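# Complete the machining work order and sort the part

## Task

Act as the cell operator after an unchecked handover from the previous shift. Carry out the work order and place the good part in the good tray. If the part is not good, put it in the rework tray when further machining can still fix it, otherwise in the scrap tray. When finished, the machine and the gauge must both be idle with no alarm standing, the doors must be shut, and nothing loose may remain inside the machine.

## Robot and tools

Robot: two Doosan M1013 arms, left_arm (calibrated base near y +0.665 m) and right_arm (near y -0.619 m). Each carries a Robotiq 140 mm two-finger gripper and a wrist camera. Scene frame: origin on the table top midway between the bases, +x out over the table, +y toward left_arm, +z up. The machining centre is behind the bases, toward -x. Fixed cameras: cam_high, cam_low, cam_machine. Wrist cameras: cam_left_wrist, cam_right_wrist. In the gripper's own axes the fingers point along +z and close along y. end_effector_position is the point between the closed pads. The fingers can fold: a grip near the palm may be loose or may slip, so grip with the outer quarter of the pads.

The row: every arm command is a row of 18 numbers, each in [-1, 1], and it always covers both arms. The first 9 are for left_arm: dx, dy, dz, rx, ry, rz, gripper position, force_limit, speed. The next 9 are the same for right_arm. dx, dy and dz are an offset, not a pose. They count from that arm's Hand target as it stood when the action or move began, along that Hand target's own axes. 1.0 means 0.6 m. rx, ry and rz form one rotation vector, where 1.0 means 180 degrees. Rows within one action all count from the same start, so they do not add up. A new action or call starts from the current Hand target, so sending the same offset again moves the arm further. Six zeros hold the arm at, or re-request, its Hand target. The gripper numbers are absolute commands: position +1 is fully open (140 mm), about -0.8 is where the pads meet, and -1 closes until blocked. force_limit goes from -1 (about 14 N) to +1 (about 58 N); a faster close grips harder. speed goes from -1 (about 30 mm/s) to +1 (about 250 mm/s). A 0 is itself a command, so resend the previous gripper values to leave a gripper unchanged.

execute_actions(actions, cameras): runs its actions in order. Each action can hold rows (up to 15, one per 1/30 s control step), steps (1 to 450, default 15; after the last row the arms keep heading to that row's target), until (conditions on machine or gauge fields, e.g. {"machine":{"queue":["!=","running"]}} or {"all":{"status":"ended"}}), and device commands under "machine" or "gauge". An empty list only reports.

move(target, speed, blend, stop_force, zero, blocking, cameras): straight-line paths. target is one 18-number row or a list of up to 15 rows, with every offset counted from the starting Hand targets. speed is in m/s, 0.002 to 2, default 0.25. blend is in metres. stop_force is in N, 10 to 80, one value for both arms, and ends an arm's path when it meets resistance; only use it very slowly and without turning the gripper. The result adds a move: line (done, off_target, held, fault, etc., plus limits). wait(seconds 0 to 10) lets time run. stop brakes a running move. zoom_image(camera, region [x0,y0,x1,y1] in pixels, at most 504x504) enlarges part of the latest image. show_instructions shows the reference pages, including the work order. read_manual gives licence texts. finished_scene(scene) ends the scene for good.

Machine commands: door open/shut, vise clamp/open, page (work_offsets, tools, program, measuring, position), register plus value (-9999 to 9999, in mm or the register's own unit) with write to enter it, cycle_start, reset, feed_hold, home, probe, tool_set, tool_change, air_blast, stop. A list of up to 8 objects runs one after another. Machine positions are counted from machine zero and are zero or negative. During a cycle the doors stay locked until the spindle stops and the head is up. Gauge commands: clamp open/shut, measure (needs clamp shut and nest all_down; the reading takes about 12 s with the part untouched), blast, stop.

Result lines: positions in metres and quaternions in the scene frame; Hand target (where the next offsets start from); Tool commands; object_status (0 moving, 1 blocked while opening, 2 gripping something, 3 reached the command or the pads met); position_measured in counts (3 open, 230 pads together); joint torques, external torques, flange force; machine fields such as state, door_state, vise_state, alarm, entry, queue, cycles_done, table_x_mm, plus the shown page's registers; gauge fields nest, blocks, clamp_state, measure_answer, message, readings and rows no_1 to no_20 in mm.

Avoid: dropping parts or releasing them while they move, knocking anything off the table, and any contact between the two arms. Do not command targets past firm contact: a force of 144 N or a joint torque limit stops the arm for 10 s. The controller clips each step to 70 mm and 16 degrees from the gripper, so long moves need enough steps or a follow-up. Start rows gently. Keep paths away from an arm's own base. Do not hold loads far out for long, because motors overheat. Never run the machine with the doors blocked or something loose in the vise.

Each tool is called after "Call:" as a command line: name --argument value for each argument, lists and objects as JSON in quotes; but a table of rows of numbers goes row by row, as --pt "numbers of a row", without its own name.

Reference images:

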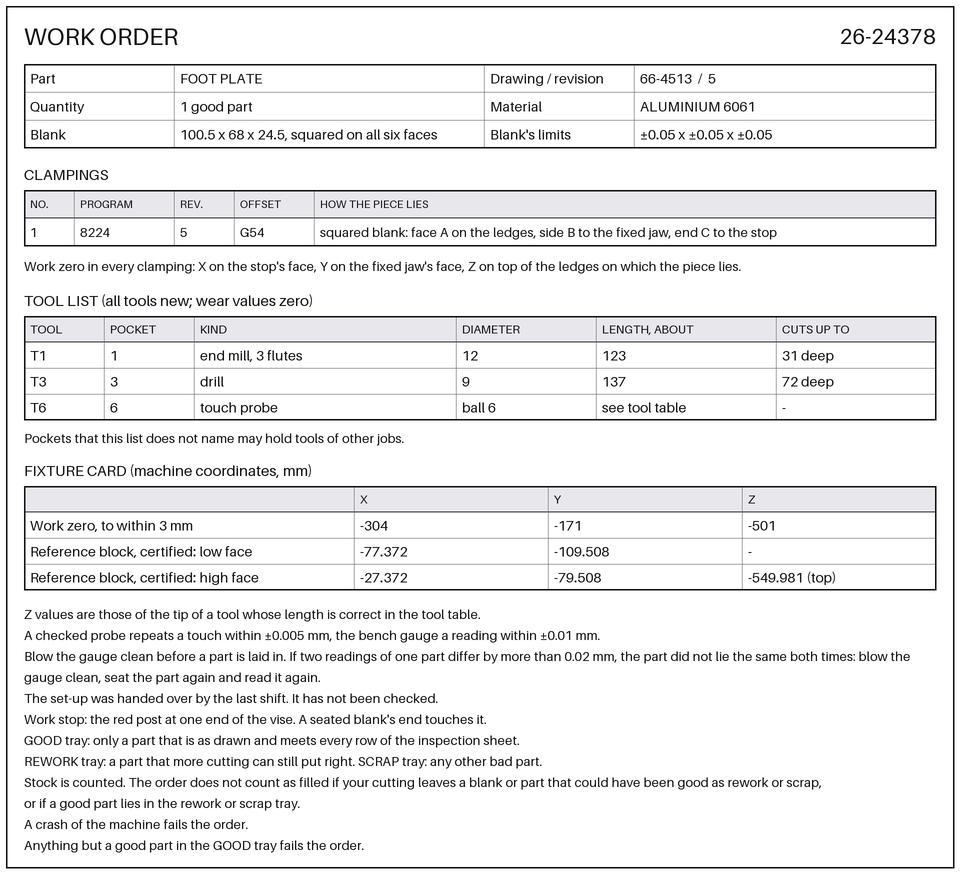

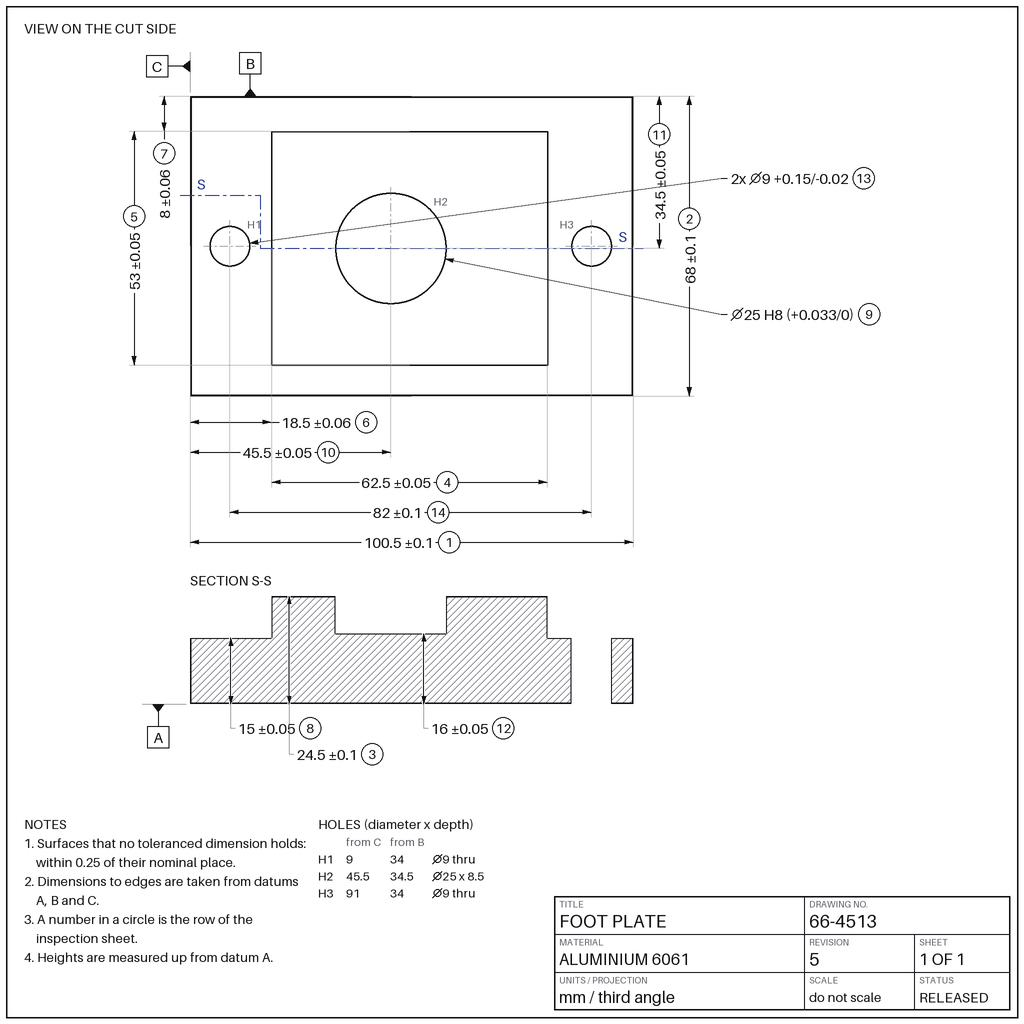

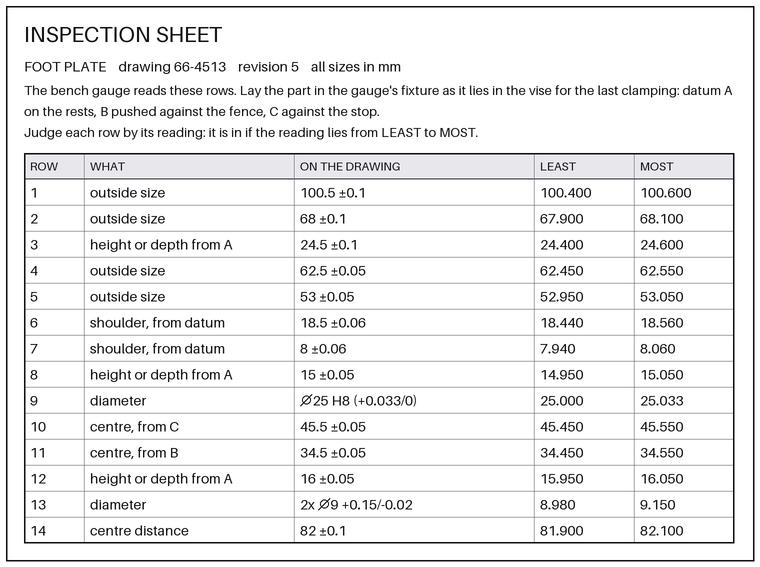

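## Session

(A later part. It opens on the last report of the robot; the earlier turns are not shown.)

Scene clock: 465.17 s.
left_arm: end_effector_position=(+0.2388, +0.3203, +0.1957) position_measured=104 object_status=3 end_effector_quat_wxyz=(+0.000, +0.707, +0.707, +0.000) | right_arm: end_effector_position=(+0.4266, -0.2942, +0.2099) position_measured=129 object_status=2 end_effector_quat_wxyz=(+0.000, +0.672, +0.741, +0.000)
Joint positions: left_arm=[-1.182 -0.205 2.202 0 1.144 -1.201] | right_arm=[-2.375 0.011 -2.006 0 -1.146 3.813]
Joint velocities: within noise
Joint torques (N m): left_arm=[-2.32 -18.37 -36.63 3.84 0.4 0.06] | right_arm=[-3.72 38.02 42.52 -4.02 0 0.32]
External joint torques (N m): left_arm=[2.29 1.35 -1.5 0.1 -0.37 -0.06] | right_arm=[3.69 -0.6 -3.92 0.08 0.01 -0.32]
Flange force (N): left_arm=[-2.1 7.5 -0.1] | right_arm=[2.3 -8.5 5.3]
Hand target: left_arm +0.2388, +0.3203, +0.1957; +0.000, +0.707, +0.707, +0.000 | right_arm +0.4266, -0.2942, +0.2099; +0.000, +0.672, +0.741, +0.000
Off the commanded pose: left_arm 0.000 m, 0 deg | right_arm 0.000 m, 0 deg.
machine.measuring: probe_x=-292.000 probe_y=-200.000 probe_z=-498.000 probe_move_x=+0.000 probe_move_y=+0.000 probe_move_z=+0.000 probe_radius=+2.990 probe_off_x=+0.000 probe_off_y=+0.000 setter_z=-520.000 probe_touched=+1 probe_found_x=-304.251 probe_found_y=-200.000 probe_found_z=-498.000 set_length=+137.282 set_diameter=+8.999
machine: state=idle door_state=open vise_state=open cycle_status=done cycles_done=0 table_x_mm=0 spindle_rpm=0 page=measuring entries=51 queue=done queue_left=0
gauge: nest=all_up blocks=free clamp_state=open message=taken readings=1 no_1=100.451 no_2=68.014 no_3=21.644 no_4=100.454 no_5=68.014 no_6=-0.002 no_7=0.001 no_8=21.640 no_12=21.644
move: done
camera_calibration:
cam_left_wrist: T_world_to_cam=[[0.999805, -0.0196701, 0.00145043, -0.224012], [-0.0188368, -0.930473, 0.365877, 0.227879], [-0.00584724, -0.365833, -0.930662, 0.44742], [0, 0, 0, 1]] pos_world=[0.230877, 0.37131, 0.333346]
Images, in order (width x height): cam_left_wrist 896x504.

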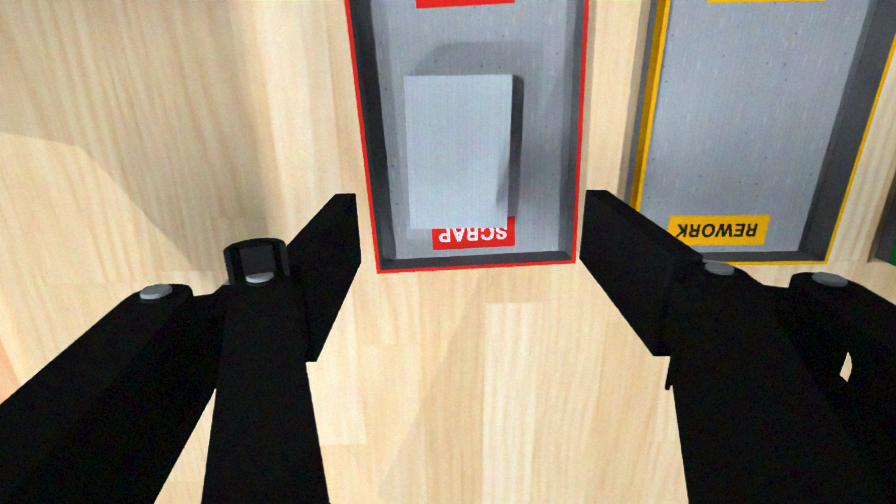

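Call:
move --target '[0.215,0,-0.17,0,0,0,0.2,0,-0.9,0.438,0.375,0.016,0,0,0.0306,-1,0,-1]' --speed 0.2 --cameras '[]'

Call:
move --target '[0,0,0,0,0,0,0.2,0,-0.9,0,0,0.14,0,0,0,-1,0,-1]' --speed 0.12 --cameras '["cam_right_wrist"]'

Call:
move --target '[0,0,0,0,0,0,0.2,0,-0.9,0,0,0.042,0,0,0,-1,0,-1]' --speed 0.015 --stop_force 12 --cameras '["cam_right_wrist"]'

Scene clock: 482.00 s.
left_arm: end_effector_position=(+0.2388, +0.4493, +0.2977) position_measured=104 object_status=3 end_effector_quat_wxyz=(+0.000, +0.707, +0.707, +0.000) | right_arm: end_effector_position=(+0.6250, -0.0108, +0.2005) position_measured=129 object_status=2 end_effector_quat_wxyz=(+0.000, +0.707, +0.707, +0.000)
Joint positions: left_arm=[-1.008 -0.471 2.176 0.001 1.437 -1.027] | right_arm=[-2.297 -0.516 -1.342 0 -1.282 3.987]
Joint velocities: within noise
Joint torques (N m): left_arm=[-2.62 4.6 -39.61 4.19 0.36 0.06] | right_arm=[-3.91 91.86 45.11 -4.19 -0.05 0.29]
External joint torques (N m): left_arm=[2.62 0.9 -1.9 0.1 -0.34 -0.06] | right_arm=[3.94 0.64 -4.49 0.06 0.07 -0.29]
Flange force (N): left_arm=[1.8 10.5 -2.3] | right_arm=[-6.0 -11.8 4.9]
Hand target: left_arm +0.2387, +0.4493, +0.2977; +0.000, +0.707, +0.707, +0.000 | right_arm +0.6250, -0.0108, +0.2005; +0.000, +0.707, +0.707, +0.000
Off the commanded pose: left_arm 0.000 m, 0 deg | right_arm 0.000 m, 0 deg.
machine.measuring: probe_x=-292.000 probe_y=-200.000 probe_z=-498.000 probe_move_x=+0.000 probe_move_y=+0.000 probe_move_z=+0.000 probe_radius=+2.990 probe_off_x=+0.000 probe_off_y=+0.000 setter_z=-520.000 probe_touched=+1 probe_found_x=-304.251 probe_found_y=-200.000 probe_found_z=-498.000 set_length=+137.282 set_diameter=+8.999
machine: state=idle door_state=open vise_state=open cycle_status=done cycles_done=0 table_x_mm=0 spindle_rpm=0 page=measuring entries=51 queue=done queue_left=0
gauge: nest=all_up blocks=free clamp_state=open message=taken readings=1 no_1=100.451 no_2=68.014 no_3=21.644 no_4=100.454 no_5=68.014 no_6=-0.002 no_7=0.001 no_8=21.640 no_12=21.644
move: done
No camera images: "cameras" was empty.

Scene clock: 483.10 s.
left_arm: end_effector_position=(+0.2387, +0.4493, +0.2977) position_measured=104 object_status=3 end_effector_quat_wxyz=(+0.000, +0.707, +0.707, +0.000) | right_arm: end_effector_position=(+0.6251, -0.0108, +0.1165) position_measured=129 object_status=2 end_effector_quat_wxyz=(+0.000, +0.707, +0.707, +0.000)
Joint positions: left_arm=[-1.008 -0.471 2.176 0 1.437 -1.027] | right_arm=[-2.297 -0.564 -1.426 0 -1.151 3.987]
Joint velocities: within noise
Joint torques (N m): left_arm=[-2.5 4.28 -39.66 4.18 0.35 0.07] | right_arm=[-3.68 94.76 42.02 -4.03 0.2 0.26]
External joint torques (N m): left_arm=[2.44 1.24 -1.76 0.08 -0.32 -0.07] | right_arm=[3.7 -0.04 -3.35 0.09 -0.18 -0.26]
Flange force (N): left_arm=[1.0 10.2 -2.0] | right_arm=[-3.1 -8.6 2.6]
Hand target: left_arm +0.2387, +0.4493, +0.2977; +0.000, +0.707, +0.707, +0.000 | right_arm +0.6251, -0.0108, +0.1165; +0.000, +0.707, +0.707, +0.000
Off the commanded pose: left_arm 0.000 m, 0 deg | right_arm 0.000 m, 0 deg.
machine.measuring: probe_x=-292.000 probe_y=-200.000 probe_z=-498.000 probe_move_x=+0.000 probe_move_y=+0.000 probe_move_z=+0.000 probe_radius=+2.990 probe_off_x=+0.000 probe_off_y=+0.000 setter_z=-520.000 probe_touched=+1 probe_found_x=-304.251 probe_found_y=-200.000 probe_found_z=-498.000 set_length=+137.282 set_diameter=+8.999
machine: state=idle door_state=open vise_state=open cycle_status=done cycles_done=0 table_x_mm=0 spindle_rpm=0 page=measuring entries=51 queue=done queue_left=0
gauge: nest=all_up blocks=free clamp_state=open message=taken readings=1 no_1=100.451 no_2=68.014 no_3=21.644 no_4=100.454 no_5=68.014 no_6=-0.002 no_7=0.001 no_8=21.640 no_12=21.644
move: done
camera_calibration:
cam_right_wrist: T_world_to_cam=[[0.99989, -0.0138908, 0.00510896, -0.618091], [-0.0148002, -0.936285, 0.35093, -0.0395113], [-0.0000912387, -0.350967, -0.936388, 0.250478], [0, 0, 0, 1]] pos_world=[0.617462, 0.0423298, 0.251568]
Images, in order (width x height): cam_right_wrist 896x504.

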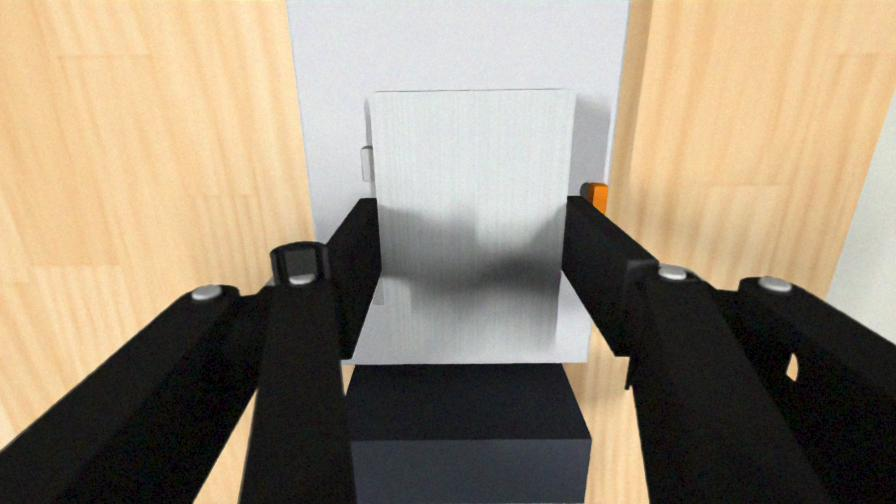

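Scene clock: 485.10 s.
left_arm: end_effector_position=(+0.2387, +0.4493, +0.2977) position_measured=104 object_status=3 end_effector_quat_wxyz=(+0.000, +0.707, +0.707, +0.000) | right_arm: end_effector_position=(+0.6251, -0.0107, +0.0957) position_measured=129 object_status=2 end_effector_quat_wxyz=(+0.000, +0.707, +0.707, +0.000)
Joint positions: left_arm=[-1.008 -0.471 2.176 0 1.437 -1.027] | right_arm=[-2.297 -0.578 -1.443 0 -1.12 3.987]
Joint velocities: within noise
Joint torques (N m): left_arm=[-2.26 4.4 -39.64 4.18 0.34 0.05] | right_arm=[-3.86 72.64 32.55 -3.81 2.78 0.24]
External joint torques (N m): left_arm=[2.23 1.09 -1.75 0.09 -0.31 -0.05] | right_arm=[3.91 22.93 5.56 -0.08 -2.76 -0.24]
Flange force (N): left_arm=[0.9 9.4 -2.1] | right_arm=[-9.5 -15.2 -24.9]
Hand target: left_arm +0.2387, +0.4493, +0.2977; +0.000, +0.707, +0.707, +0.000 | right_arm +0.6251, -0.0107, +0.0957; +0.000, +0.707, +0.707, +0.000 (not the last commanded pose)
Off the commanded pose: left_arm 0.000 m, 0 deg | right_arm 0.004 m, 0 deg.
machine.measuring: probe_x=-292.000 probe_y=-200.000 probe_z=-498.000 probe_move_x=+0.000 probe_move_y=+0.000 probe_move_z=+0.000 probe_radius=+2.990 probe_off_x=+0.000 probe_off_y=+0.000 setter_z=-520.000 probe_touched=+1 probe_found_x=-304.251 probe_found_y=-200.000 probe_found_z=-498.000 set_length=+137.282 set_diameter=+8.999
machine: state=idle door_state=open vise_state=open cycle_status=done cycles_done=0 table_x_mm=0 spindle_rpm=0 page=measuring entries=51 queue=done queue_left=0
gauge: nest=some_down blocks=free clamp_state=open message=taken readings=1 no_1=100.451 no_2=68.014 no_3=21.644 no_4=100.454 no_5=68.014 no_6=-0.002 no_7=0.001 no_8=21.640 no_12=21.644
move: contact (right_arm)
camera_calibration:
cam_right_wrist: T_world_to_cam=[[0.999889, -0.0139841, 0.00514266, -0.618088], [-0.0148995, -0.936316, 0.350842, -0.0321279], [-0.0000910546, -0.35088, -0.936421, 0.231005], [0, 0, 0, 1]] pos_world=[0.617562, 0.0423296, 0.230768]
Images, in order (width x height): cam_right_wrist 896x504.

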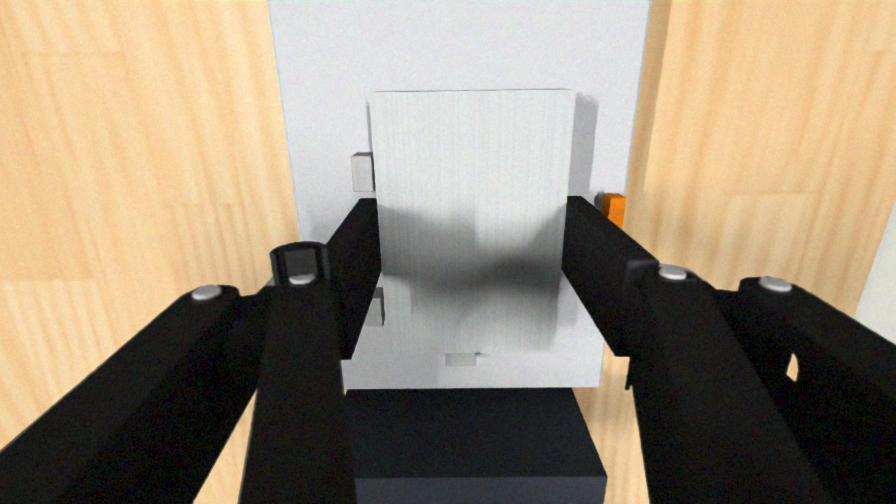

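Call:
execute_actions --actions '[{"rows":[[0,0,0,0,0,0,0.2,0,-0.9,0,0,0,0,0,0,0.2,0,-0.9]],"steps":45}]' --cameras '[]'

Call:
move --target '[0,0,0,0,0,0,0.2,0,-0.9,0,0,-0.15,0,0,0,0.2,0,-0.9]' --speed 0.12 --cameras '[]'

Call:
execute_actions --actions '[{"gauge":{"clamp":"shut"},"steps":150,"until":{"gauge":{"clamp_state":"shut"}}},{"steps":45},{"gauge":{"measure":true},"steps":450,"until":{"gauge":{"readings":[">",1]}}}]' --cameras '["cam_right_wrist"]'

Scene clock: 497.30 s.
left_arm: end_effector_position=(+0.2387, +0.4493, +0.2977) position_measured=104 object_status=3 end_effector_quat_wxyz=(+0.000, +0.707, +0.707, +0.000) | right_arm: end_effector_position=(+0.6251, -0.0107, +0.0957) position_measured=104 object_status=3 end_effector_quat_wxyz=(+0.000, +0.707, +0.707, +0.000)
Joint positions: left_arm=[-1.008 -0.471 2.176 0 1.437 -1.027] | right_arm=[-2.297 -0.578 -1.443 0 -1.12 3.987]
Joint velocities: within noise
Joint torques (N m): left_arm=[-2.51 4.51 -39.82 4.17 0.35 0.06] | right_arm=[-3.7 91.54 39.71 -3.92 0.05 0.35]
External joint torques (N m): left_arm=[2.44 1.06 -1.47 0.09 -0.32 -0.06] | right_arm=[3.62 5.01 -1.22 0 -0.02 -0.35]
Flange force (N): left_arm=[1.5 9.8 -1.6] | right_arm=[-4.8 -10.1 -2.6]
Hand target: left_arm +0.2387, +0.4493, +0.2977; +0.000, +0.707, +0.707, +0.000 | right_arm +0.6251, -0.0107, +0.0957; +0.000, +0.707, +0.707, +0.000
Off the commanded pose: left_arm 0.000 m, 0 deg | right_arm 0.000 m, 0 deg.
machine.measuring: probe_x=-292.000 probe_y=-200.000 probe_z=-498.000 probe_move_x=+0.000 probe_move_y=+0.000 probe_move_z=+0.000 probe_radius=+2.990 probe_off_x=+0.000 probe_off_y=+0.000 setter_z=-520.000 probe_touched=+1 probe_found_x=-304.251 probe_found_y=-200.000 probe_found_z=-498.000 set_length=+137.282 set_diameter=+8.999
machine: state=idle door_state=open vise_state=open cycle_status=done cycles_done=0 table_x_mm=0 spindle_rpm=0 page=measuring entries=51 queue=done queue_left=0
gauge: nest=some_down blocks=free clamp_state=open message=taken readings=1 no_1=100.451 no_2=68.014 no_3=21.644 no_4=100.454 no_5=68.014 no_6=-0.002 no_7=0.001 no_8=21.640 no_12=21.644
No camera images: "cameras" was empty.

Scene clock: 498.43 s.
left_arm: end_effector_position=(+0.2387, +0.4493, +0.2977) position_measured=104 object_status=3 end_effector_quat_wxyz=(+0.000, +0.707, +0.707, +0.000) | right_arm: end_effector_position=(+0.6251, -0.0108, +0.1857) position_measured=104 object_status=3 end_effector_quat_wxyz=(+0.000, +0.707, +0.707, +0.000)
Joint positions: left_arm=[-1.008 -0.471 2.176 0 1.437 -1.027] | right_arm=[-2.297 -0.524 -1.359 0 -1.259 3.987]
Joint velocities: within noise
Joint torques (N m): left_arm=[-2.31 4.45 -39.73 4.19 0.34 0.04] | right_arm=[-3.63 89.29 42.85 -4.2 -0.11 0.3]
External joint torques (N m): left_arm=[2.31 0.9 -1.96 0.12 -0.31 -0.04] | right_arm=[3.67 3.29 -2.57 0.09 0.13 -0.3]
Flange force (N): left_arm=[1.2 9.6 -2.5] | right_arm=[-5.8 -11.1 1.3]
Hand target: left_arm +0.2387, +0.4493, +0.2977; +0.000, +0.707, +0.707, +0.000 | right_arm +0.6251, -0.0108, +0.1857; +0.000, +0.707, +0.707, +0.000
Off the commanded pose: left_arm 0.000 m, 0 deg | right_arm 0.000 m, 0 deg.
machine.measuring: probe_x=-292.000 probe_y=-200.000 probe_z=-498.000 probe_move_x=+0.000 probe_move_y=+0.000 probe_move_z=+0.000 probe_radius=+2.990 probe_off_x=+0.000 probe_off_y=+0.000 setter_z=-520.000 probe_touched=+1 probe_found_x=-304.251 probe_found_y=-200.000 probe_found_z=-498.000 set_length=+137.282 set_diameter=+8.999
machine: state=idle door_state=open vise_state=open cycle_status=done cycles_done=0 table_x_mm=0 spindle_rpm=0 page=measuring entries=51 queue=done queue_left=0
gauge: nest=some_down blocks=free clamp_state=open message=taken readings=1 no_1=100.451 no_2=68.014 no_3=21.644 no_4=100.454 no_5=68.014 no_6=-0.002 no_7=0.001 no_8=21.640 no_12=21.644
move: done
No camera images: "cameras" was empty.

Scene clock: 515.40 s.
left_arm: end_effector_position=(+0.2387, +0.4493, +0.2977) position_measured=104 object_status=3 end_effector_quat_wxyz=(+0.000, +0.707, +0.707, +0.000) | right_arm: end_effector_position=(+0.6251, -0.0108, +0.1857) position_measured=104 object_status=3 end_effector_quat_wxyz=(+0.000, +0.707, +0.707, +0.000)
Joint positions: left_arm=[-1.008 -0.471 2.176 0 1.437 -1.027] | right_arm=[-2.297 -0.523 -1.359 0 -1.259 3.987]
Joint velocities: within noise
Joint torques (N m): left_arm=[-2.34 4.59 -39.75 4.15 0.32 0.1] | right_arm=[-3.96 89.07 41.95 -4.19 0.02 0.31]
External joint torques (N m): left_arm=[2.28 0.83 -1.8 0.14 -0.3 -0.1] | right_arm=[3.91 3.78 -1.71 0.08 0 -0.31]
External joint torques at the end of the 1st action: left_arm=[2.34 0.8 -2.14 0.15 -0.3 -0.05] | right_arm=[3.6 4.11 -1.28 0 -0.02 -0.32]
External joint torques at the end of the 2nd action: left_arm=[2.39 1 -1.79 0.11 -0.27 -0.04] | right_arm=[3.58 3.92 -1.55 0.04 -0.01 -0.29]
Flange force (N): left_arm=[1.3 9.1 -2.2] | right_arm=[-4.5 -10.3 -0.1]
Flange force at the end of the 1st action (N): left_arm=[1.2 9.6 -2.8] | right_arm=[-4.4 -9.6 -0.7]
Flange force at the end of the 2nd action (N): left_arm=[1.4 9.9 -2.2] | right_arm=[-4.6 -9.9 -0.3]
Hand target: left_arm +0.2387, +0.4493, +0.2977; +0.000, +0.707, +0.707, +0.000 | right_arm +0.6251, -0.0108, +0.1857; +0.000, +0.707, +0.707, +0.000
Tool commands: left_gripper/position=+0.2 left_gripper/force_limit=+0.0 left_gripper/speed=-0.9 right_gripper/position=+0.2 right_gripper/force_limit=+0.0 right_gripper/speed=-0.9
Off the commanded pose: left_arm 0.000 m, 0 deg | right_arm 0.000 m, 0 deg.
machine.measuring: probe_x=-292.000 probe_y=-200.000 probe_z=-498.000 probe_move_x=+0.000 probe_move_y=+0.000 probe_move_z=+0.000 probe_radius=+2.990 probe_off_x=+0.000 probe_off_y=+0.000 setter_z=-520.000 probe_touched=+1 probe_found_x=-304.251 probe_found_y=-200.000 probe_found_z=-498.000 set_length=+137.282 set_diameter=+8.999
machine: state=idle door_state=open vise_state=open cycle_status=done cycles_done=0 table_x_mm=0 spindle_rpm=0 page=measuring entries=51 queue=done queue_left=0
gauge: nest=all_down blocks=all clamp_state=shut message=taken readings=2 no_1=100.494 no_2=67.968 no_3=24.492 no_4=100.490 no_5=67.966 no_7=-0.001 no_8=24.490 no_12=24.494
camera_calibration:
cam_right_wrist: T_world_to_cam=[[0.999889, -0.0139834, 0.00514397, -0.618453], [-0.0148993, -0.936283, 0.350929, -0.0638282], [-0.0000909914, -0.350967, -0.936388, 0.315241], [0, 0, 0, 1]] pos_world=[0.617462, 0.0422297, 0.320768]
Images, in order (width x height): cam_right_wrist 896x504.

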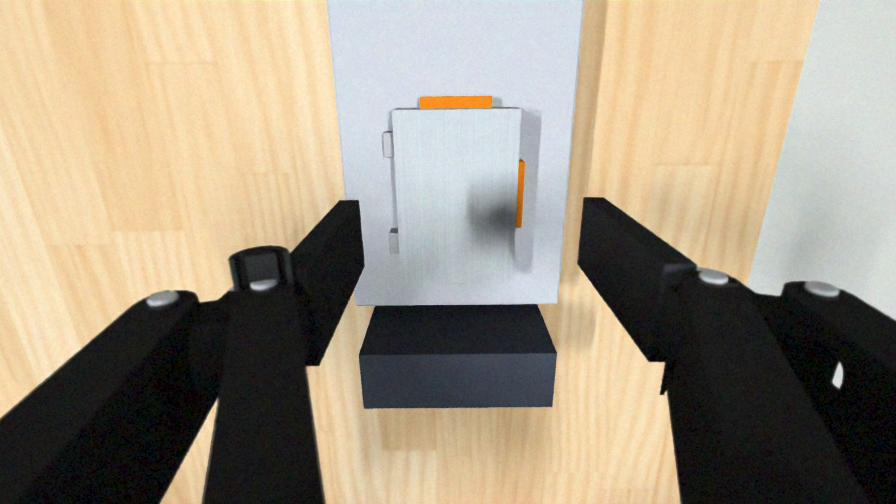

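Call:
execute_actions --actions '[{"gauge":{"clamp":"open"},"steps":60}]' --cameras '[]'

Call:
move --target '[0,0,0,0,0,0,0.2,0,-0.9,-0.0165,-0.008,0.1445,0,0,0,0.2,0,-0.9]' --speed 0.08 --cameras '[]'

Call:
execute_actions --actions '[{"rows":[[0,0,0,0,0,0,0.2,0,-0.9,0,0,0,0,0,0,-1,0,-1]],"steps":75}]' --cameras '["cam_right_wrist"]'

Scene clock: 528.90 s.
left_arm: end_effector_position=(+0.2387, +0.4493, +0.2977) position_measured=104 object_status=3 end_effector_quat_wxyz=(+0.000, +0.707, +0.707, +0.000) | right_arm: end_effector_position=(+0.6251, -0.0108, +0.1857) position_measured=104 object_status=3 end_effector_quat_wxyz=(+0.000, +0.707, +0.707, +0.000)
Joint positions: left_arm=[-1.008 -0.471 2.176 0 1.437 -1.027] | right_arm=[-2.297 -0.523 -1.359 0 -1.259 3.987]
Joint velocities: within noise
Joint torques (N m): left_arm=[-2.41 4.65 -39.75 4.21 0.37 0.09] | right_arm=[-3.8 89.09 41.98 -4.14 0.04 0.31]
External joint torques (N m): left_arm=[2.41 0.87 -1.57 0.05 -0.33 -0.09] | right_arm=[3.73 4.51 -1.33 0 -0.02 -0.31]
Flange force (N): left_arm=[1.6 9.5 -1.8] | right_arm=[-4.8 -10.2 -0.9]
Hand target: left_arm +0.2387, +0.4493, +0.2977; +0.000, +0.707, +0.707, +0.000 | right_arm +0.6251, -0.0108, +0.1857; +0.000, +0.707, +0.707, +0.000
Tool commands: left_gripper/position=+0.2 left_gripper/force_limit=+0.0 left_gripper/speed=-0.9 right_gripper/position=+0.2 right_gripper/force_limit=+0.0 right_gripper/speed=-0.9
Off the commanded pose: left_arm 0.000 m, 0 deg | right_arm 0.000 m, 0 deg.
machine.measuring: probe_x=-292.000 probe_y=-200.000 probe_z=-498.000 probe_move_x=+0.000 probe_move_y=+0.000 probe_move_z=+0.000 probe_radius=+2.990 probe_off_x=+0.000 probe_off_y=+0.000 setter_z=-520.000 probe_touched=+1 probe_found_x=-304.251 probe_found_y=-200.000 probe_found_z=-498.000 set_length=+137.282 set_diameter=+8.999
machine: state=idle door_state=open vise_state=open cycle_status=done cycles_done=0 table_x_mm=0 spindle_rpm=0 page=measuring entries=51 queue=done queue_left=0
gauge: nest=all_down blocks=all clamp_state=between message=taken readings=2 no_1=100.494 no_2=67.968 no_3=24.492 no_4=100.490 no_5=67.966 no_7=-0.001 no_8=24.490 no_12=24.494
No camera images: "cameras" was empty.

Scene clock: 530.37 s.
left_arm: end_effector_position=(+0.2387, +0.4493, +0.2977) position_measured=104 object_status=3 end_effector_quat_wxyz=(+0.000, +0.707, +0.707, +0.000) | right_arm: end_effector_position=(+0.6203, -0.0206, +0.0991) position_measured=104 object_status=3 end_effector_quat_wxyz=(+0.000, +0.707, +0.707, +0.000)
Joint positions: left_arm=[-1.008 -0.471 2.176 0 1.437 -1.027] | right_arm=[-2.301 -0.561 -1.466 0 -1.114 3.983]
Joint velocities: within noise
Joint torques (N m): left_arm=[-2.22 4.35 -39.66 4.16 0.33 0.05] | right_arm=[-3.71 90.72 39.54 -3.92 -0.15 0.26]
External joint torques (N m): left_arm=[2.23 1.09 -1.84 0.13 -0.3 -0.05] | right_arm=[3.74 3.05 -1.56 0.05 0.16 -0.26]
Flange force (N): left_arm=[0.8 9.4 -2.2] | right_arm=[-3.2 -8.9 -0.7]
Hand target: left_arm +0.2387, +0.4493, +0.2977; +0.000, +0.707, +0.707, +0.000 | right_arm +0.6203, -0.0207, +0.0990; +0.000, +0.707, +0.707, +0.000
Off the commanded pose: left_arm 0.000 m, 0 deg | right_arm 0.000 m, 0 deg.
machine.measuring: probe_x=-292.000 probe_y=-200.000 probe_z=-498.000 probe_move_x=+0.000 probe_move_y=+0.000 probe_move_z=+0.000 probe_radius=+2.990 probe_off_x=+0.000 probe_off_y=+0.000 setter_z=-520.000 probe_touched=+1 probe_found_x=-304.251 probe_found_y=-200.000 probe_found_z=-498.000 set_length=+137.282 set_diameter=+8.999
machine: state=idle door_state=open vise_state=open cycle_status=done cycles_done=0 table_x_mm=0 spindle_rpm=0 page=measuring entries=51 queue=done queue_left=0
gauge: nest=all_down blocks=all clamp_state=open message=taken readings=2 no_1=100.494 no_2=67.968 no_3=24.492 no_4=100.490 no_5=67.966 no_7=-0.001 no_8=24.490 no_12=24.494
move: done
No camera images: "cameras" was empty.

Scene clock: 533.07 s.
left_arm: end_effector_position=(+0.2387, +0.4493, +0.2977) position_measured=104 object_status=3 end_effector_quat_wxyz=(+0.000, +0.707, +0.707, +0.000) | right_arm: end_effector_position=(+0.6203, -0.0207, +0.0990) position_measured=130 object_status=2 end_effector_quat_wxyz=(+0.000, +0.707, +0.707, +0.000)
Joint positions: left_arm=[-1.008 -0.471 2.176 0 1.437 -1.027] | right_arm=[-2.301 -0.561 -1.466 0 -1.114 3.983]
Joint velocities: within noise
Joint torques (N m): left_arm=[-2.6 4.58 -39.74 4.18 0.34 0.07] | right_arm=[17.54 71.65 17.29 4.51 -6.51 0.11]
External joint torques (N m): left_arm=[2.39 0.96 -1.74 0.09 -0.3 -0.07] | right_arm=[-17.61 23.33 21.1 -8.42 6.53 -0.11]
Flange force (N): left_arm=[1.4 9.7 -2.1] | right_arm=[-6.5 23.3 -23.8]
Hand target: left_arm +0.2387, +0.4493, +0.2977; +0.000, +0.707, +0.707, +0.000 | right_arm +0.6203, -0.0207, +0.0990; +0.000, +0.707, +0.707, +0.000
Off the commanded pose: left_arm 0.000 m, 0 deg | right_arm 0.000 m, 0 deg.
machine.measuring: probe_x=-292.000 probe_y=-200.000 probe_z=-498.000 probe_move_x=+0.000 probe_move_y=+0.000 probe_move_z=+0.000 probe_radius=+2.990 probe_off_x=+0.000 probe_off_y=+0.000 setter_z=-520.000 probe_touched=+1 probe_found_x=-304.251 probe_found_y=-200.000 probe_found_z=-498.000 set_length=+137.282 set_diameter=+8.999
machine: state=idle door_state=open vise_state=open cycle_status=done cycles_done=0 table_x_mm=0 spindle_rpm=0 page=measuring entries=51 queue=done queue_left=0
gauge: nest=all_down blocks=all clamp_state=open message=taken readings=2 no_1=100.494 no_2=67.968 no_3=24.492 no_4=100.490 no_5=67.966 no_7=-0.001 no_8=24.490 no_12=24.494
camera_calibration:
cam_right_wrist: T_world_to_cam=[[0.999889, -0.0139834, 0.00514397, -0.613444], [-0.0148993, -0.936283, 0.350929, -0.0426482], [-0.0000909914, -0.350967, -0.936388, 0.230616], [0, 0, 0, 1]] pos_world=[0.612762, 0.0324297, 0.234068]
Images, in order (width x height): cam_right_wrist 896x504.

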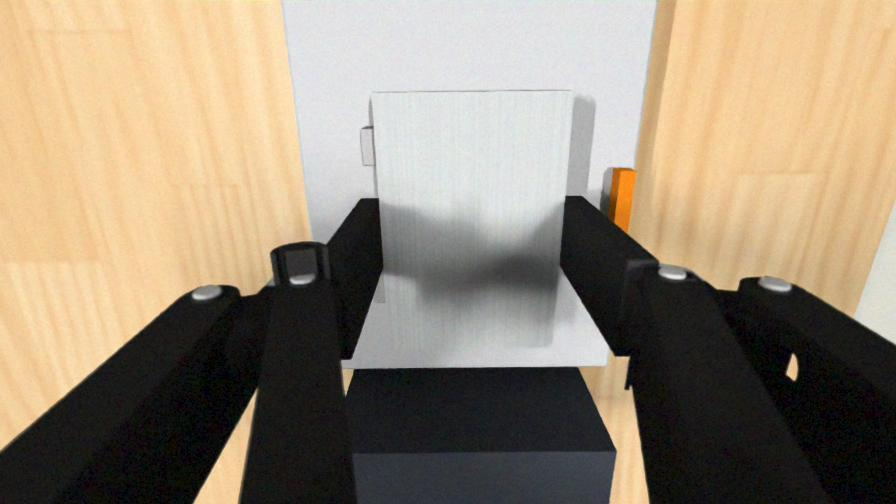

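Call:
move --pt "0 0 0 0 0 0 0.2 0 -0.9 0 0 -0.2 0 0 0 -1 0 -1" --pt "0 0 0 0 0 0 0.2 0 -0.9 -0.066 -0.7 -0.52 0 0 0 -1 0 -1" --speed '[0.1,0.3]' --cameras '[]'

Call:
move --target '[0,0,0,0,0,0,0.2,0,-0.9,-0.033,-0.917,0,0,0,0,-1,0,-1]' --speed 0.35 --cameras '[]'

Call:
move --target '[0,0,0,0,0,0,0.2,0,-0.9,0,-0.333,0.133,0,0,0,-1,0,-1]' --speed 0.25 --cameras '["cam_right_wrist"]'

Scene clock: 546.60 s.
left_arm: end_effector_position=(+0.2387, +0.4493, +0.2977) position_measured=104 object_status=3 end_effector_quat_wxyz=(+0.000, +0.707, +0.707, +0.000) | right_arm: end_effector_position=(+0.2002, -0.0607, +0.4107) position_measured=130 object_status=2 end_effector_quat_wxyz=(+0.000, +0.707, +0.707, +0.000)
Joint positions: left_arm=[-1.008 -0.471 2.176 0 1.437 -1.027] | right_arm=[-1.791 -0.033 -1.589 -0.001 -1.519 4.493]
Joint velocities: within noise
Joint torques (N m): left_arm=[-2.29 4.38 -39.7 4.21 0.35 0.11] | right_arm=[-4.69 45.81 46.78 -4.42 -0.08 0.5]
External joint torques (N m): left_arm=[2.3 1.09 -1.59 0.05 -0.31 -0.11] | right_arm=[4.67 0.68 -4.09 0.06 0.11 -0.5]
Flange force (N): left_arm=[1.0 9.3 -1.8] | right_arm=[-6.1 -9.2 7.1]
Hand target: left_arm +0.2387, +0.4493, +0.2977; +0.000, +0.707, +0.707, +0.000 | right_arm +0.2001, -0.0607, +0.4107; +0.000, +0.707, +0.707, +0.000
Off the commanded pose: left_arm 0.000 m, 0 deg | right_arm 0.000 m, 0 deg.
machine.measuring: probe_x=-292.000 probe_y=-200.000 probe_z=-498.000 probe_move_x=+0.000 probe_move_y=+0.000 probe_move_z=+0.000 probe_radius=+2.990 probe_off_x=+0.000 probe_off_y=+0.000 setter_z=-520.000 probe_touched=+1 probe_found_x=-304.251 probe_found_y=-200.000 probe_found_z=-498.000 set_length=+137.282 set_diameter=+8.999
machine: state=idle door_state=open vise_state=open cycle_status=done cycles_done=0 table_x_mm=0 spindle_rpm=0 page=measuring entries=51 queue=done queue_left=0
gauge: nest=all_up blocks=free clamp_state=open message=taken readings=2 no_1=100.494 no_2=67.968 no_3=24.492 no_4=100.490 no_5=67.966 no_7=-0.001 no_8=24.490 no_12=24.494
move: done
No camera images: "cameras" was empty.

Scene clock: 548.70 s.
left_arm: end_effector_position=(+0.2387, +0.4493, +0.2977) position_measured=104 object_status=3 end_effector_quat_wxyz=(+0.000, +0.707, +0.707, +0.000) | right_arm: end_effector_position=(-0.3500, -0.0811, +0.4103) position_measured=130 object_status=2 end_effector_quat_wxyz=(+0.000, +0.707, +0.707, +0.000)
Joint positions: left_arm=[-1.008 -0.471 2.176 0 1.437 -1.027] | right_arm=[-0.891 -0.17 -1.438 -0.001 -1.534 5.393]
Joint velocities: within noise
Joint torques (N m): left_arm=[-2.34 4.17 -39.73 4.14 0.3 0.12] | right_arm=[-3.18 60.89 46.27 -4.4 -0.11 0.21]
External joint torques (N m): left_arm=[2.3 1.23 -1.75 0.14 -0.27 -0.12] | right_arm=[3.25 -0.44 -3.7 0 0.14 -0.21]
Flange force (N): left_arm=[0.7 9.6 -2.1] | right_arm=[-8.1 0.2 6.6]
Hand target: left_arm +0.2387, +0.4493, +0.2977; +0.000, +0.707, +0.707, +0.000 | right_arm -0.3500, -0.0810, +0.4103; +0.000, +0.707, +0.707, +0.000
Off the commanded pose: left_arm 0.000 m, 0 deg | right_arm 0.000 m, 0 deg.
machine.measuring: probe_x=-292.000 probe_y=-200.000 probe_z=-498.000 probe_move_x=+0.000 probe_move_y=+0.000 probe_move_z=+0.000 probe_radius=+2.990 probe_off_x=+0.000 probe_off_y=+0.000 setter_z=-520.000 probe_touched=+1 probe_found_x=-304.251 probe_found_y=-200.000 probe_found_z=-498.000 set_length=+137.282 set_diameter=+8.999
machine: state=idle door_state=open vise_state=open cycle_status=done cycles_done=0 table_x_mm=0 spindle_rpm=0 page=measuring entries=51 queue=done queue_left=0
gauge: nest=all_up blocks=free clamp_state=open message=taken readings=2 no_1=100.494 no_2=67.968 no_3=24.492 no_4=100.490 no_5=67.966 no_7=-0.001 no_8=24.490 no_12=24.494
move: done
No camera images: "cameras" was empty.

Scene clock: 550.03 s.
left_arm: end_effector_position=(+0.2387, +0.4493, +0.2977) position_measured=104 object_status=3 end_effector_quat_wxyz=(+0.000, +0.707, +0.707, +0.000) | right_arm: end_effector_position=(-0.5497, -0.0812, +0.3304) position_measured=130 object_status=2 end_effector_quat_wxyz=(+0.000, +0.707, +0.707, +0.000)
Joint positions: left_arm=[-1.008 -0.471 2.176 0 1.437 -1.027] | right_arm=[-0.696 -0.401 -1.278 -0.001 -1.463 5.588]
Joint velocities: within noise
Joint torques (N m): left_arm=[-2.4 4.54 -39.81 4.22 0.31 0.06] | right_arm=[-3.29 81.88 45.22 -4.45 0.34 0.23]
External joint torques (N m): left_arm=[2.37 0.94 -1.52 0.04 -0.27 -0.06] | right_arm=[3.41 2.46 -2.48 0.03 -0.32 -0.23]
Flange force (N): left_arm=[1.6 9.5 -1.8] | right_arm=[-9.7 4.7 2.8]
Hand target: left_arm +0.2387, +0.4493, +0.2977; +0.000, +0.707, +0.707, +0.000 | right_arm -0.5498, -0.0812, +0.3303; +0.000, +0.707, +0.707, +0.000
Off the commanded pose: left_arm 0.000 m, 0 deg | right_arm 0.000 m, 0 deg.
machine.measuring: probe_x=-292.000 probe_y=-200.000 probe_z=-498.000 probe_move_x=+0.000 probe_move_y=+0.000 probe_move_z=+0.000 probe_radius=+2.990 probe_off_x=+0.000 probe_off_y=+0.000 setter_z=-520.000 probe_touched=+1 probe_found_x=-304.251 probe_found_y=-200.000 probe_found_z=-498.000 set_length=+137.282 set_diameter=+8.999
machine: state=idle door_state=open vise_state=open cycle_status=done cycles_done=0 table_x_mm=0 spindle_rpm=0 page=measuring entries=51 queue=done queue_left=0
gauge: nest=all_up blocks=free clamp_state=open message=taken readings=2 no_1=100.494 no_2=67.968 no_3=24.492 no_4=100.490 no_5=67.966 no_7=-0.001 no_8=24.490 no_12=24.494
move: done
camera_calibration:
cam_right_wrist: T_world_to_cam=[[0.99989, -0.0139261, 0.00501349, 0.554551], [-0.0147998, -0.936329, 0.350811, -0.197916], [-0.00019113, -0.350846, -0.936433, 0.425889], [0, 0, 0, 1]] pos_world=[-0.557338, -0.0281704, 0.465468]
Images, in order (width x height): cam_right_wrist 896x504.

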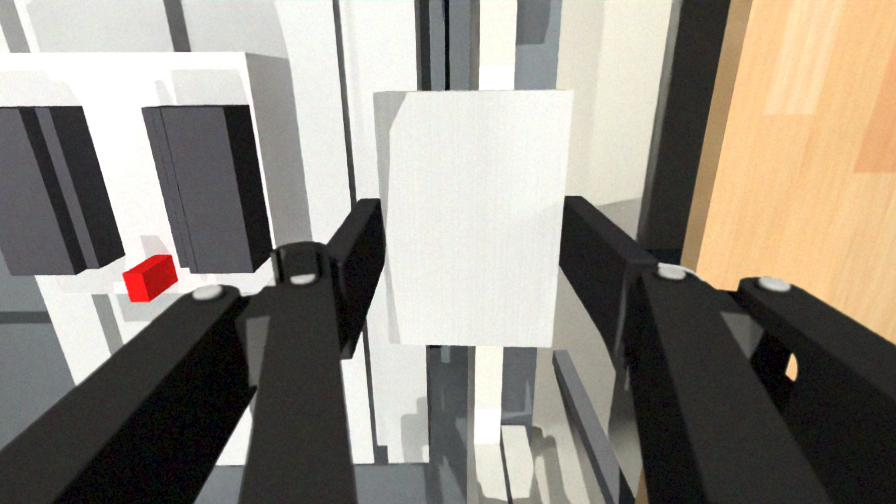

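Call:
move --target '[0,0,0,0,0,0,0.2,0,-0.9,0.0045,-0.3485,0.067,0,0,0,-1,0,-1]' --speed 0.2 --cameras '["cam_right_wrist","cam_machine"]'

Call:
move --target '[0,0,0,0,0,0,0.2,0,-0.9,0,0,0.085,0,0,0,-1,0,-1]' --speed 0.015 --stop_force 12 --cameras '["cam_right_wrist","cam_machine"]'

Scene clock: 563.47 s.
left_arm: end_effector_position=(+0.2387, +0.4493, +0.2977) position_measured=104 object_status=3 end_effector_quat_wxyz=(+0.000, +0.707, +0.707, +0.000) | right_arm: end_effector_position=(-0.7588, -0.0787, +0.2900) position_measured=130 object_status=2 end_effector_quat_wxyz=(+0.000, +0.707, +0.707, +0.000)
Joint positions: left_arm=[-1.008 -0.471 2.176 0 1.437 -1.027] | right_arm=[-0.559 -0.713 -0.857 -0.001 -1.573 5.724]
Joint velocities: within noise
Joint torques (N m): left_arm=[-2.47 4.4 -39.76 4.12 0.34 0.08] | right_arm=[-3.33 111.87 44.93 -4.44 0.08 0.29]
External joint torques (N m): left_arm=[2.56 0.98 -1.71 0.16 -0.3 -0.08] | right_arm=[3.65 -0.86 -2.42 0.05 -0.06 -0.29]
Flange force (N): left_arm=[1.7 10.2 -2.0] | right_arm=[-6.9 3.9 4.2]
Hand target: left_arm +0.2387, +0.4493, +0.2977; +0.000, +0.707, +0.707, +0.000 | right_arm -0.7589, -0.0787, +0.2900; +0.000, +0.707, +0.707, +0.000
Off the commanded pose: left_arm 0.000 m, 0 deg | right_arm 0.000 m, 0 deg.
machine.measuring: probe_x=-292.000 probe_y=-200.000 probe_z=-498.000 probe_move_x=+0.000 probe_move_y=+0.000 probe_move_z=+0.000 probe_radius=+2.990 probe_off_x=+0.000 probe_off_y=+0.000 setter_z=-520.000 probe_touched=+1 probe_found_x=-304.251 probe_found_y=-200.000 probe_found_z=-498.000 set_length=+137.282 set_diameter=+8.999
machine: state=idle door_state=open vise_state=open cycle_status=done cycles_done=0 table_x_mm=0 spindle_rpm=0 page=measuring entries=51 queue=done queue_left=0
gauge: nest=all_up blocks=free clamp_state=open message=taken readings=2 no_1=100.494 no_2=67.968 no_3=24.492 no_4=100.490 no_5=67.966 no_7=-0.001 no_8=24.490 no_12=24.494
move: done
camera_calibration:
cam_right_wrist: T_world_to_cam=[[0.999889, -0.0139834, 0.00514397, 0.763808], [-0.0148993, -0.936283, 0.350929, -0.184623], [-0.0000909914, -0.350967, -0.936388, 0.388949], [0, 0, 0, 1]] pos_world=[-0.766438, -0.0256703, 0.425068]
Images, in order (width x height): cam_machine 896x504, cam_right_wrist 896x504.

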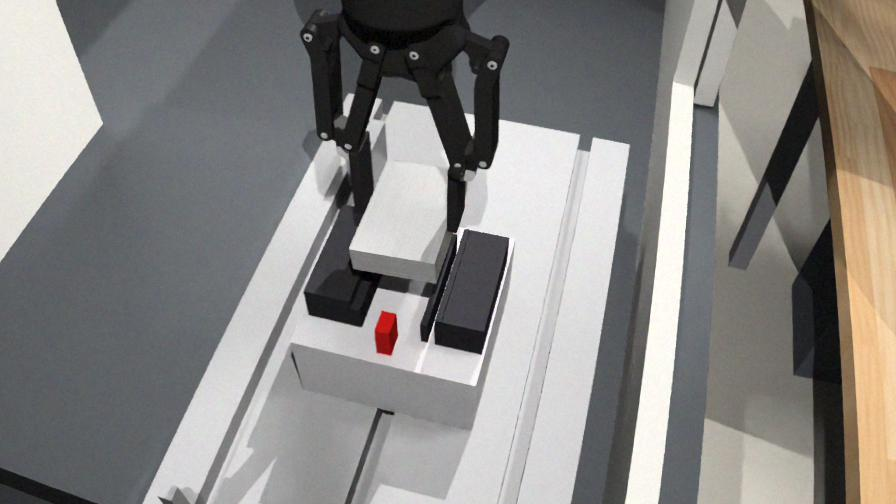

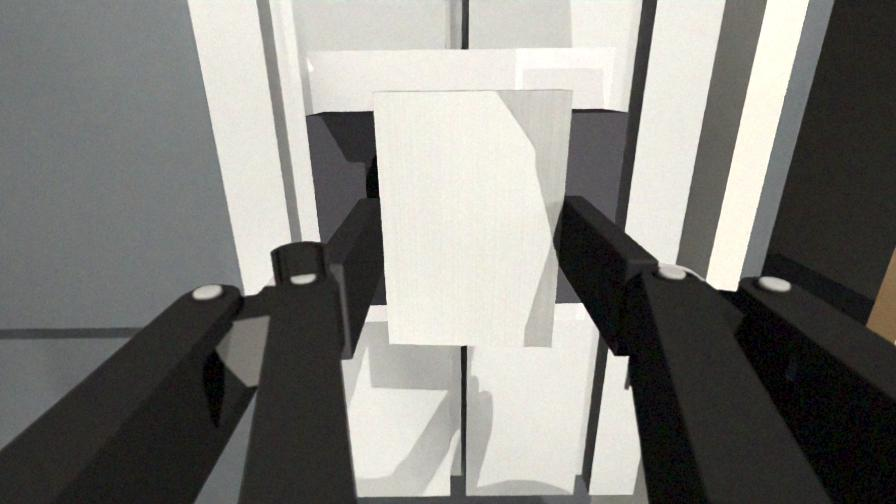

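Scene clock: 566.87 s.
left_arm: end_effector_position=(+0.2387, +0.4493, +0.2977) position_measured=104 object_status=3 end_effector_quat_wxyz=(+0.000, +0.707, +0.707, +0.000) | right_arm: end_effector_position=(-0.7589, -0.0787, +0.2484) position_measured=130 object_status=2 end_effector_quat_wxyz=(+0.000, +0.707, +0.707, +0.000)
Joint positions: left_arm=[-1.008 -0.471 2.176 0 1.437 -1.027] | right_arm=[-0.559 -0.716 -0.926 -0.001 -1.5 5.724]
Joint velocities: within noise
Joint torques (N m): left_arm=[-2.3 4.44 -39.76 4.16 0.37 0.11] | right_arm=[-1.33 88.9 36.19 -4.26 1.96 0.26]
External joint torques (N m): left_arm=[2.39 1.07 -1.51 0.1 -0.33 -0.11] | right_arm=[1.7 22.21 6.23 -0.13 -1.94 -0.26]
Flange force (N): left_arm=[1.3 9.6 -1.6] | right_arm=[-12.6 15.9 -16.1]
Hand target: left_arm +0.2387, +0.4493, +0.2977; +0.000, +0.707, +0.707, +0.000 | right_arm -0.7589, -0.0787, +0.2484; +0.000, +0.707, +0.707, +0.000 (not the last commanded pose)
Off the commanded pose: left_arm 0.000 m, 0 deg | right_arm 0.009 m, 0 deg.
machine.measuring: probe_x=-292.000 probe_y=-200.000 probe_z=-498.000 probe_move_x=+0.000 probe_move_y=+0.000 probe_move_z=+0.000 probe_radius=+2.990 probe_off_x=+0.000 probe_off_y=+0.000 setter_z=-520.000 probe_touched=+1 probe_found_x=-304.251 probe_found_y=-200.000 probe_found_z=-498.000 set_length=+137.282 set_diameter=+8.999
machine: state=idle door_state=open vise_state=open cycle_status=done cycles_done=0 table_x_mm=0 spindle_rpm=0 page=measuring entries=51 queue=done queue_left=0
gauge: nest=all_up blocks=free clamp_state=open message=taken readings=2 no_1=100.494 no_2=67.968 no_3=24.492 no_4=100.490 no_5=67.966 no_7=-0.001 no_8=24.490 no_12=24.494
move: contact (right_arm)
camera_calibration:
cam_right_wrist: T_world_to_cam=[[0.99989, -0.0139261, 0.00501349, 0.764074], [-0.0147998, -0.936329, 0.350811, -0.169904], [-0.00019113, -0.350846, -0.936433, 0.349939], [0, 0, 0, 1]] pos_world=[-0.766438, -0.0256704, 0.383468]
Images, in order (width x height): cam_machine 896x504, cam_right_wrist 896x504.

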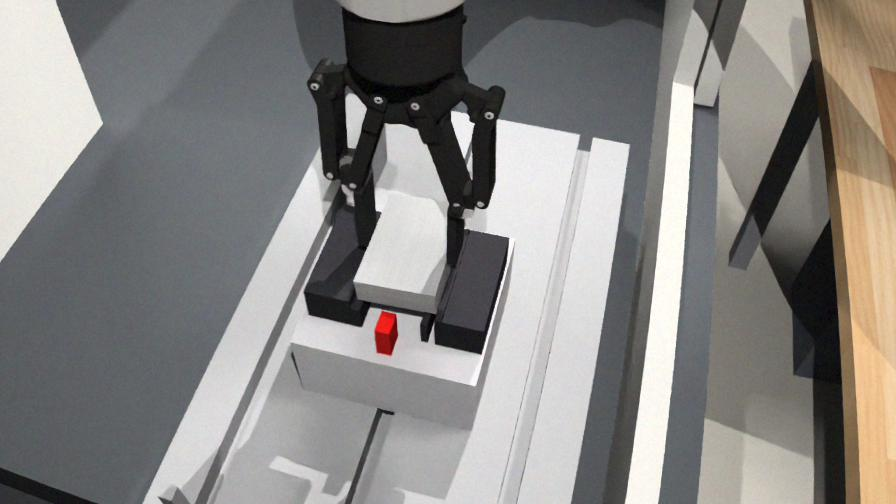

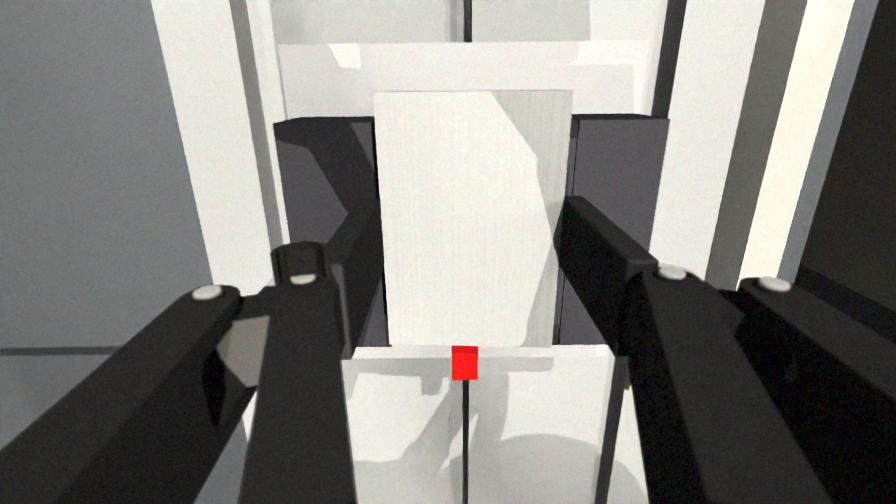

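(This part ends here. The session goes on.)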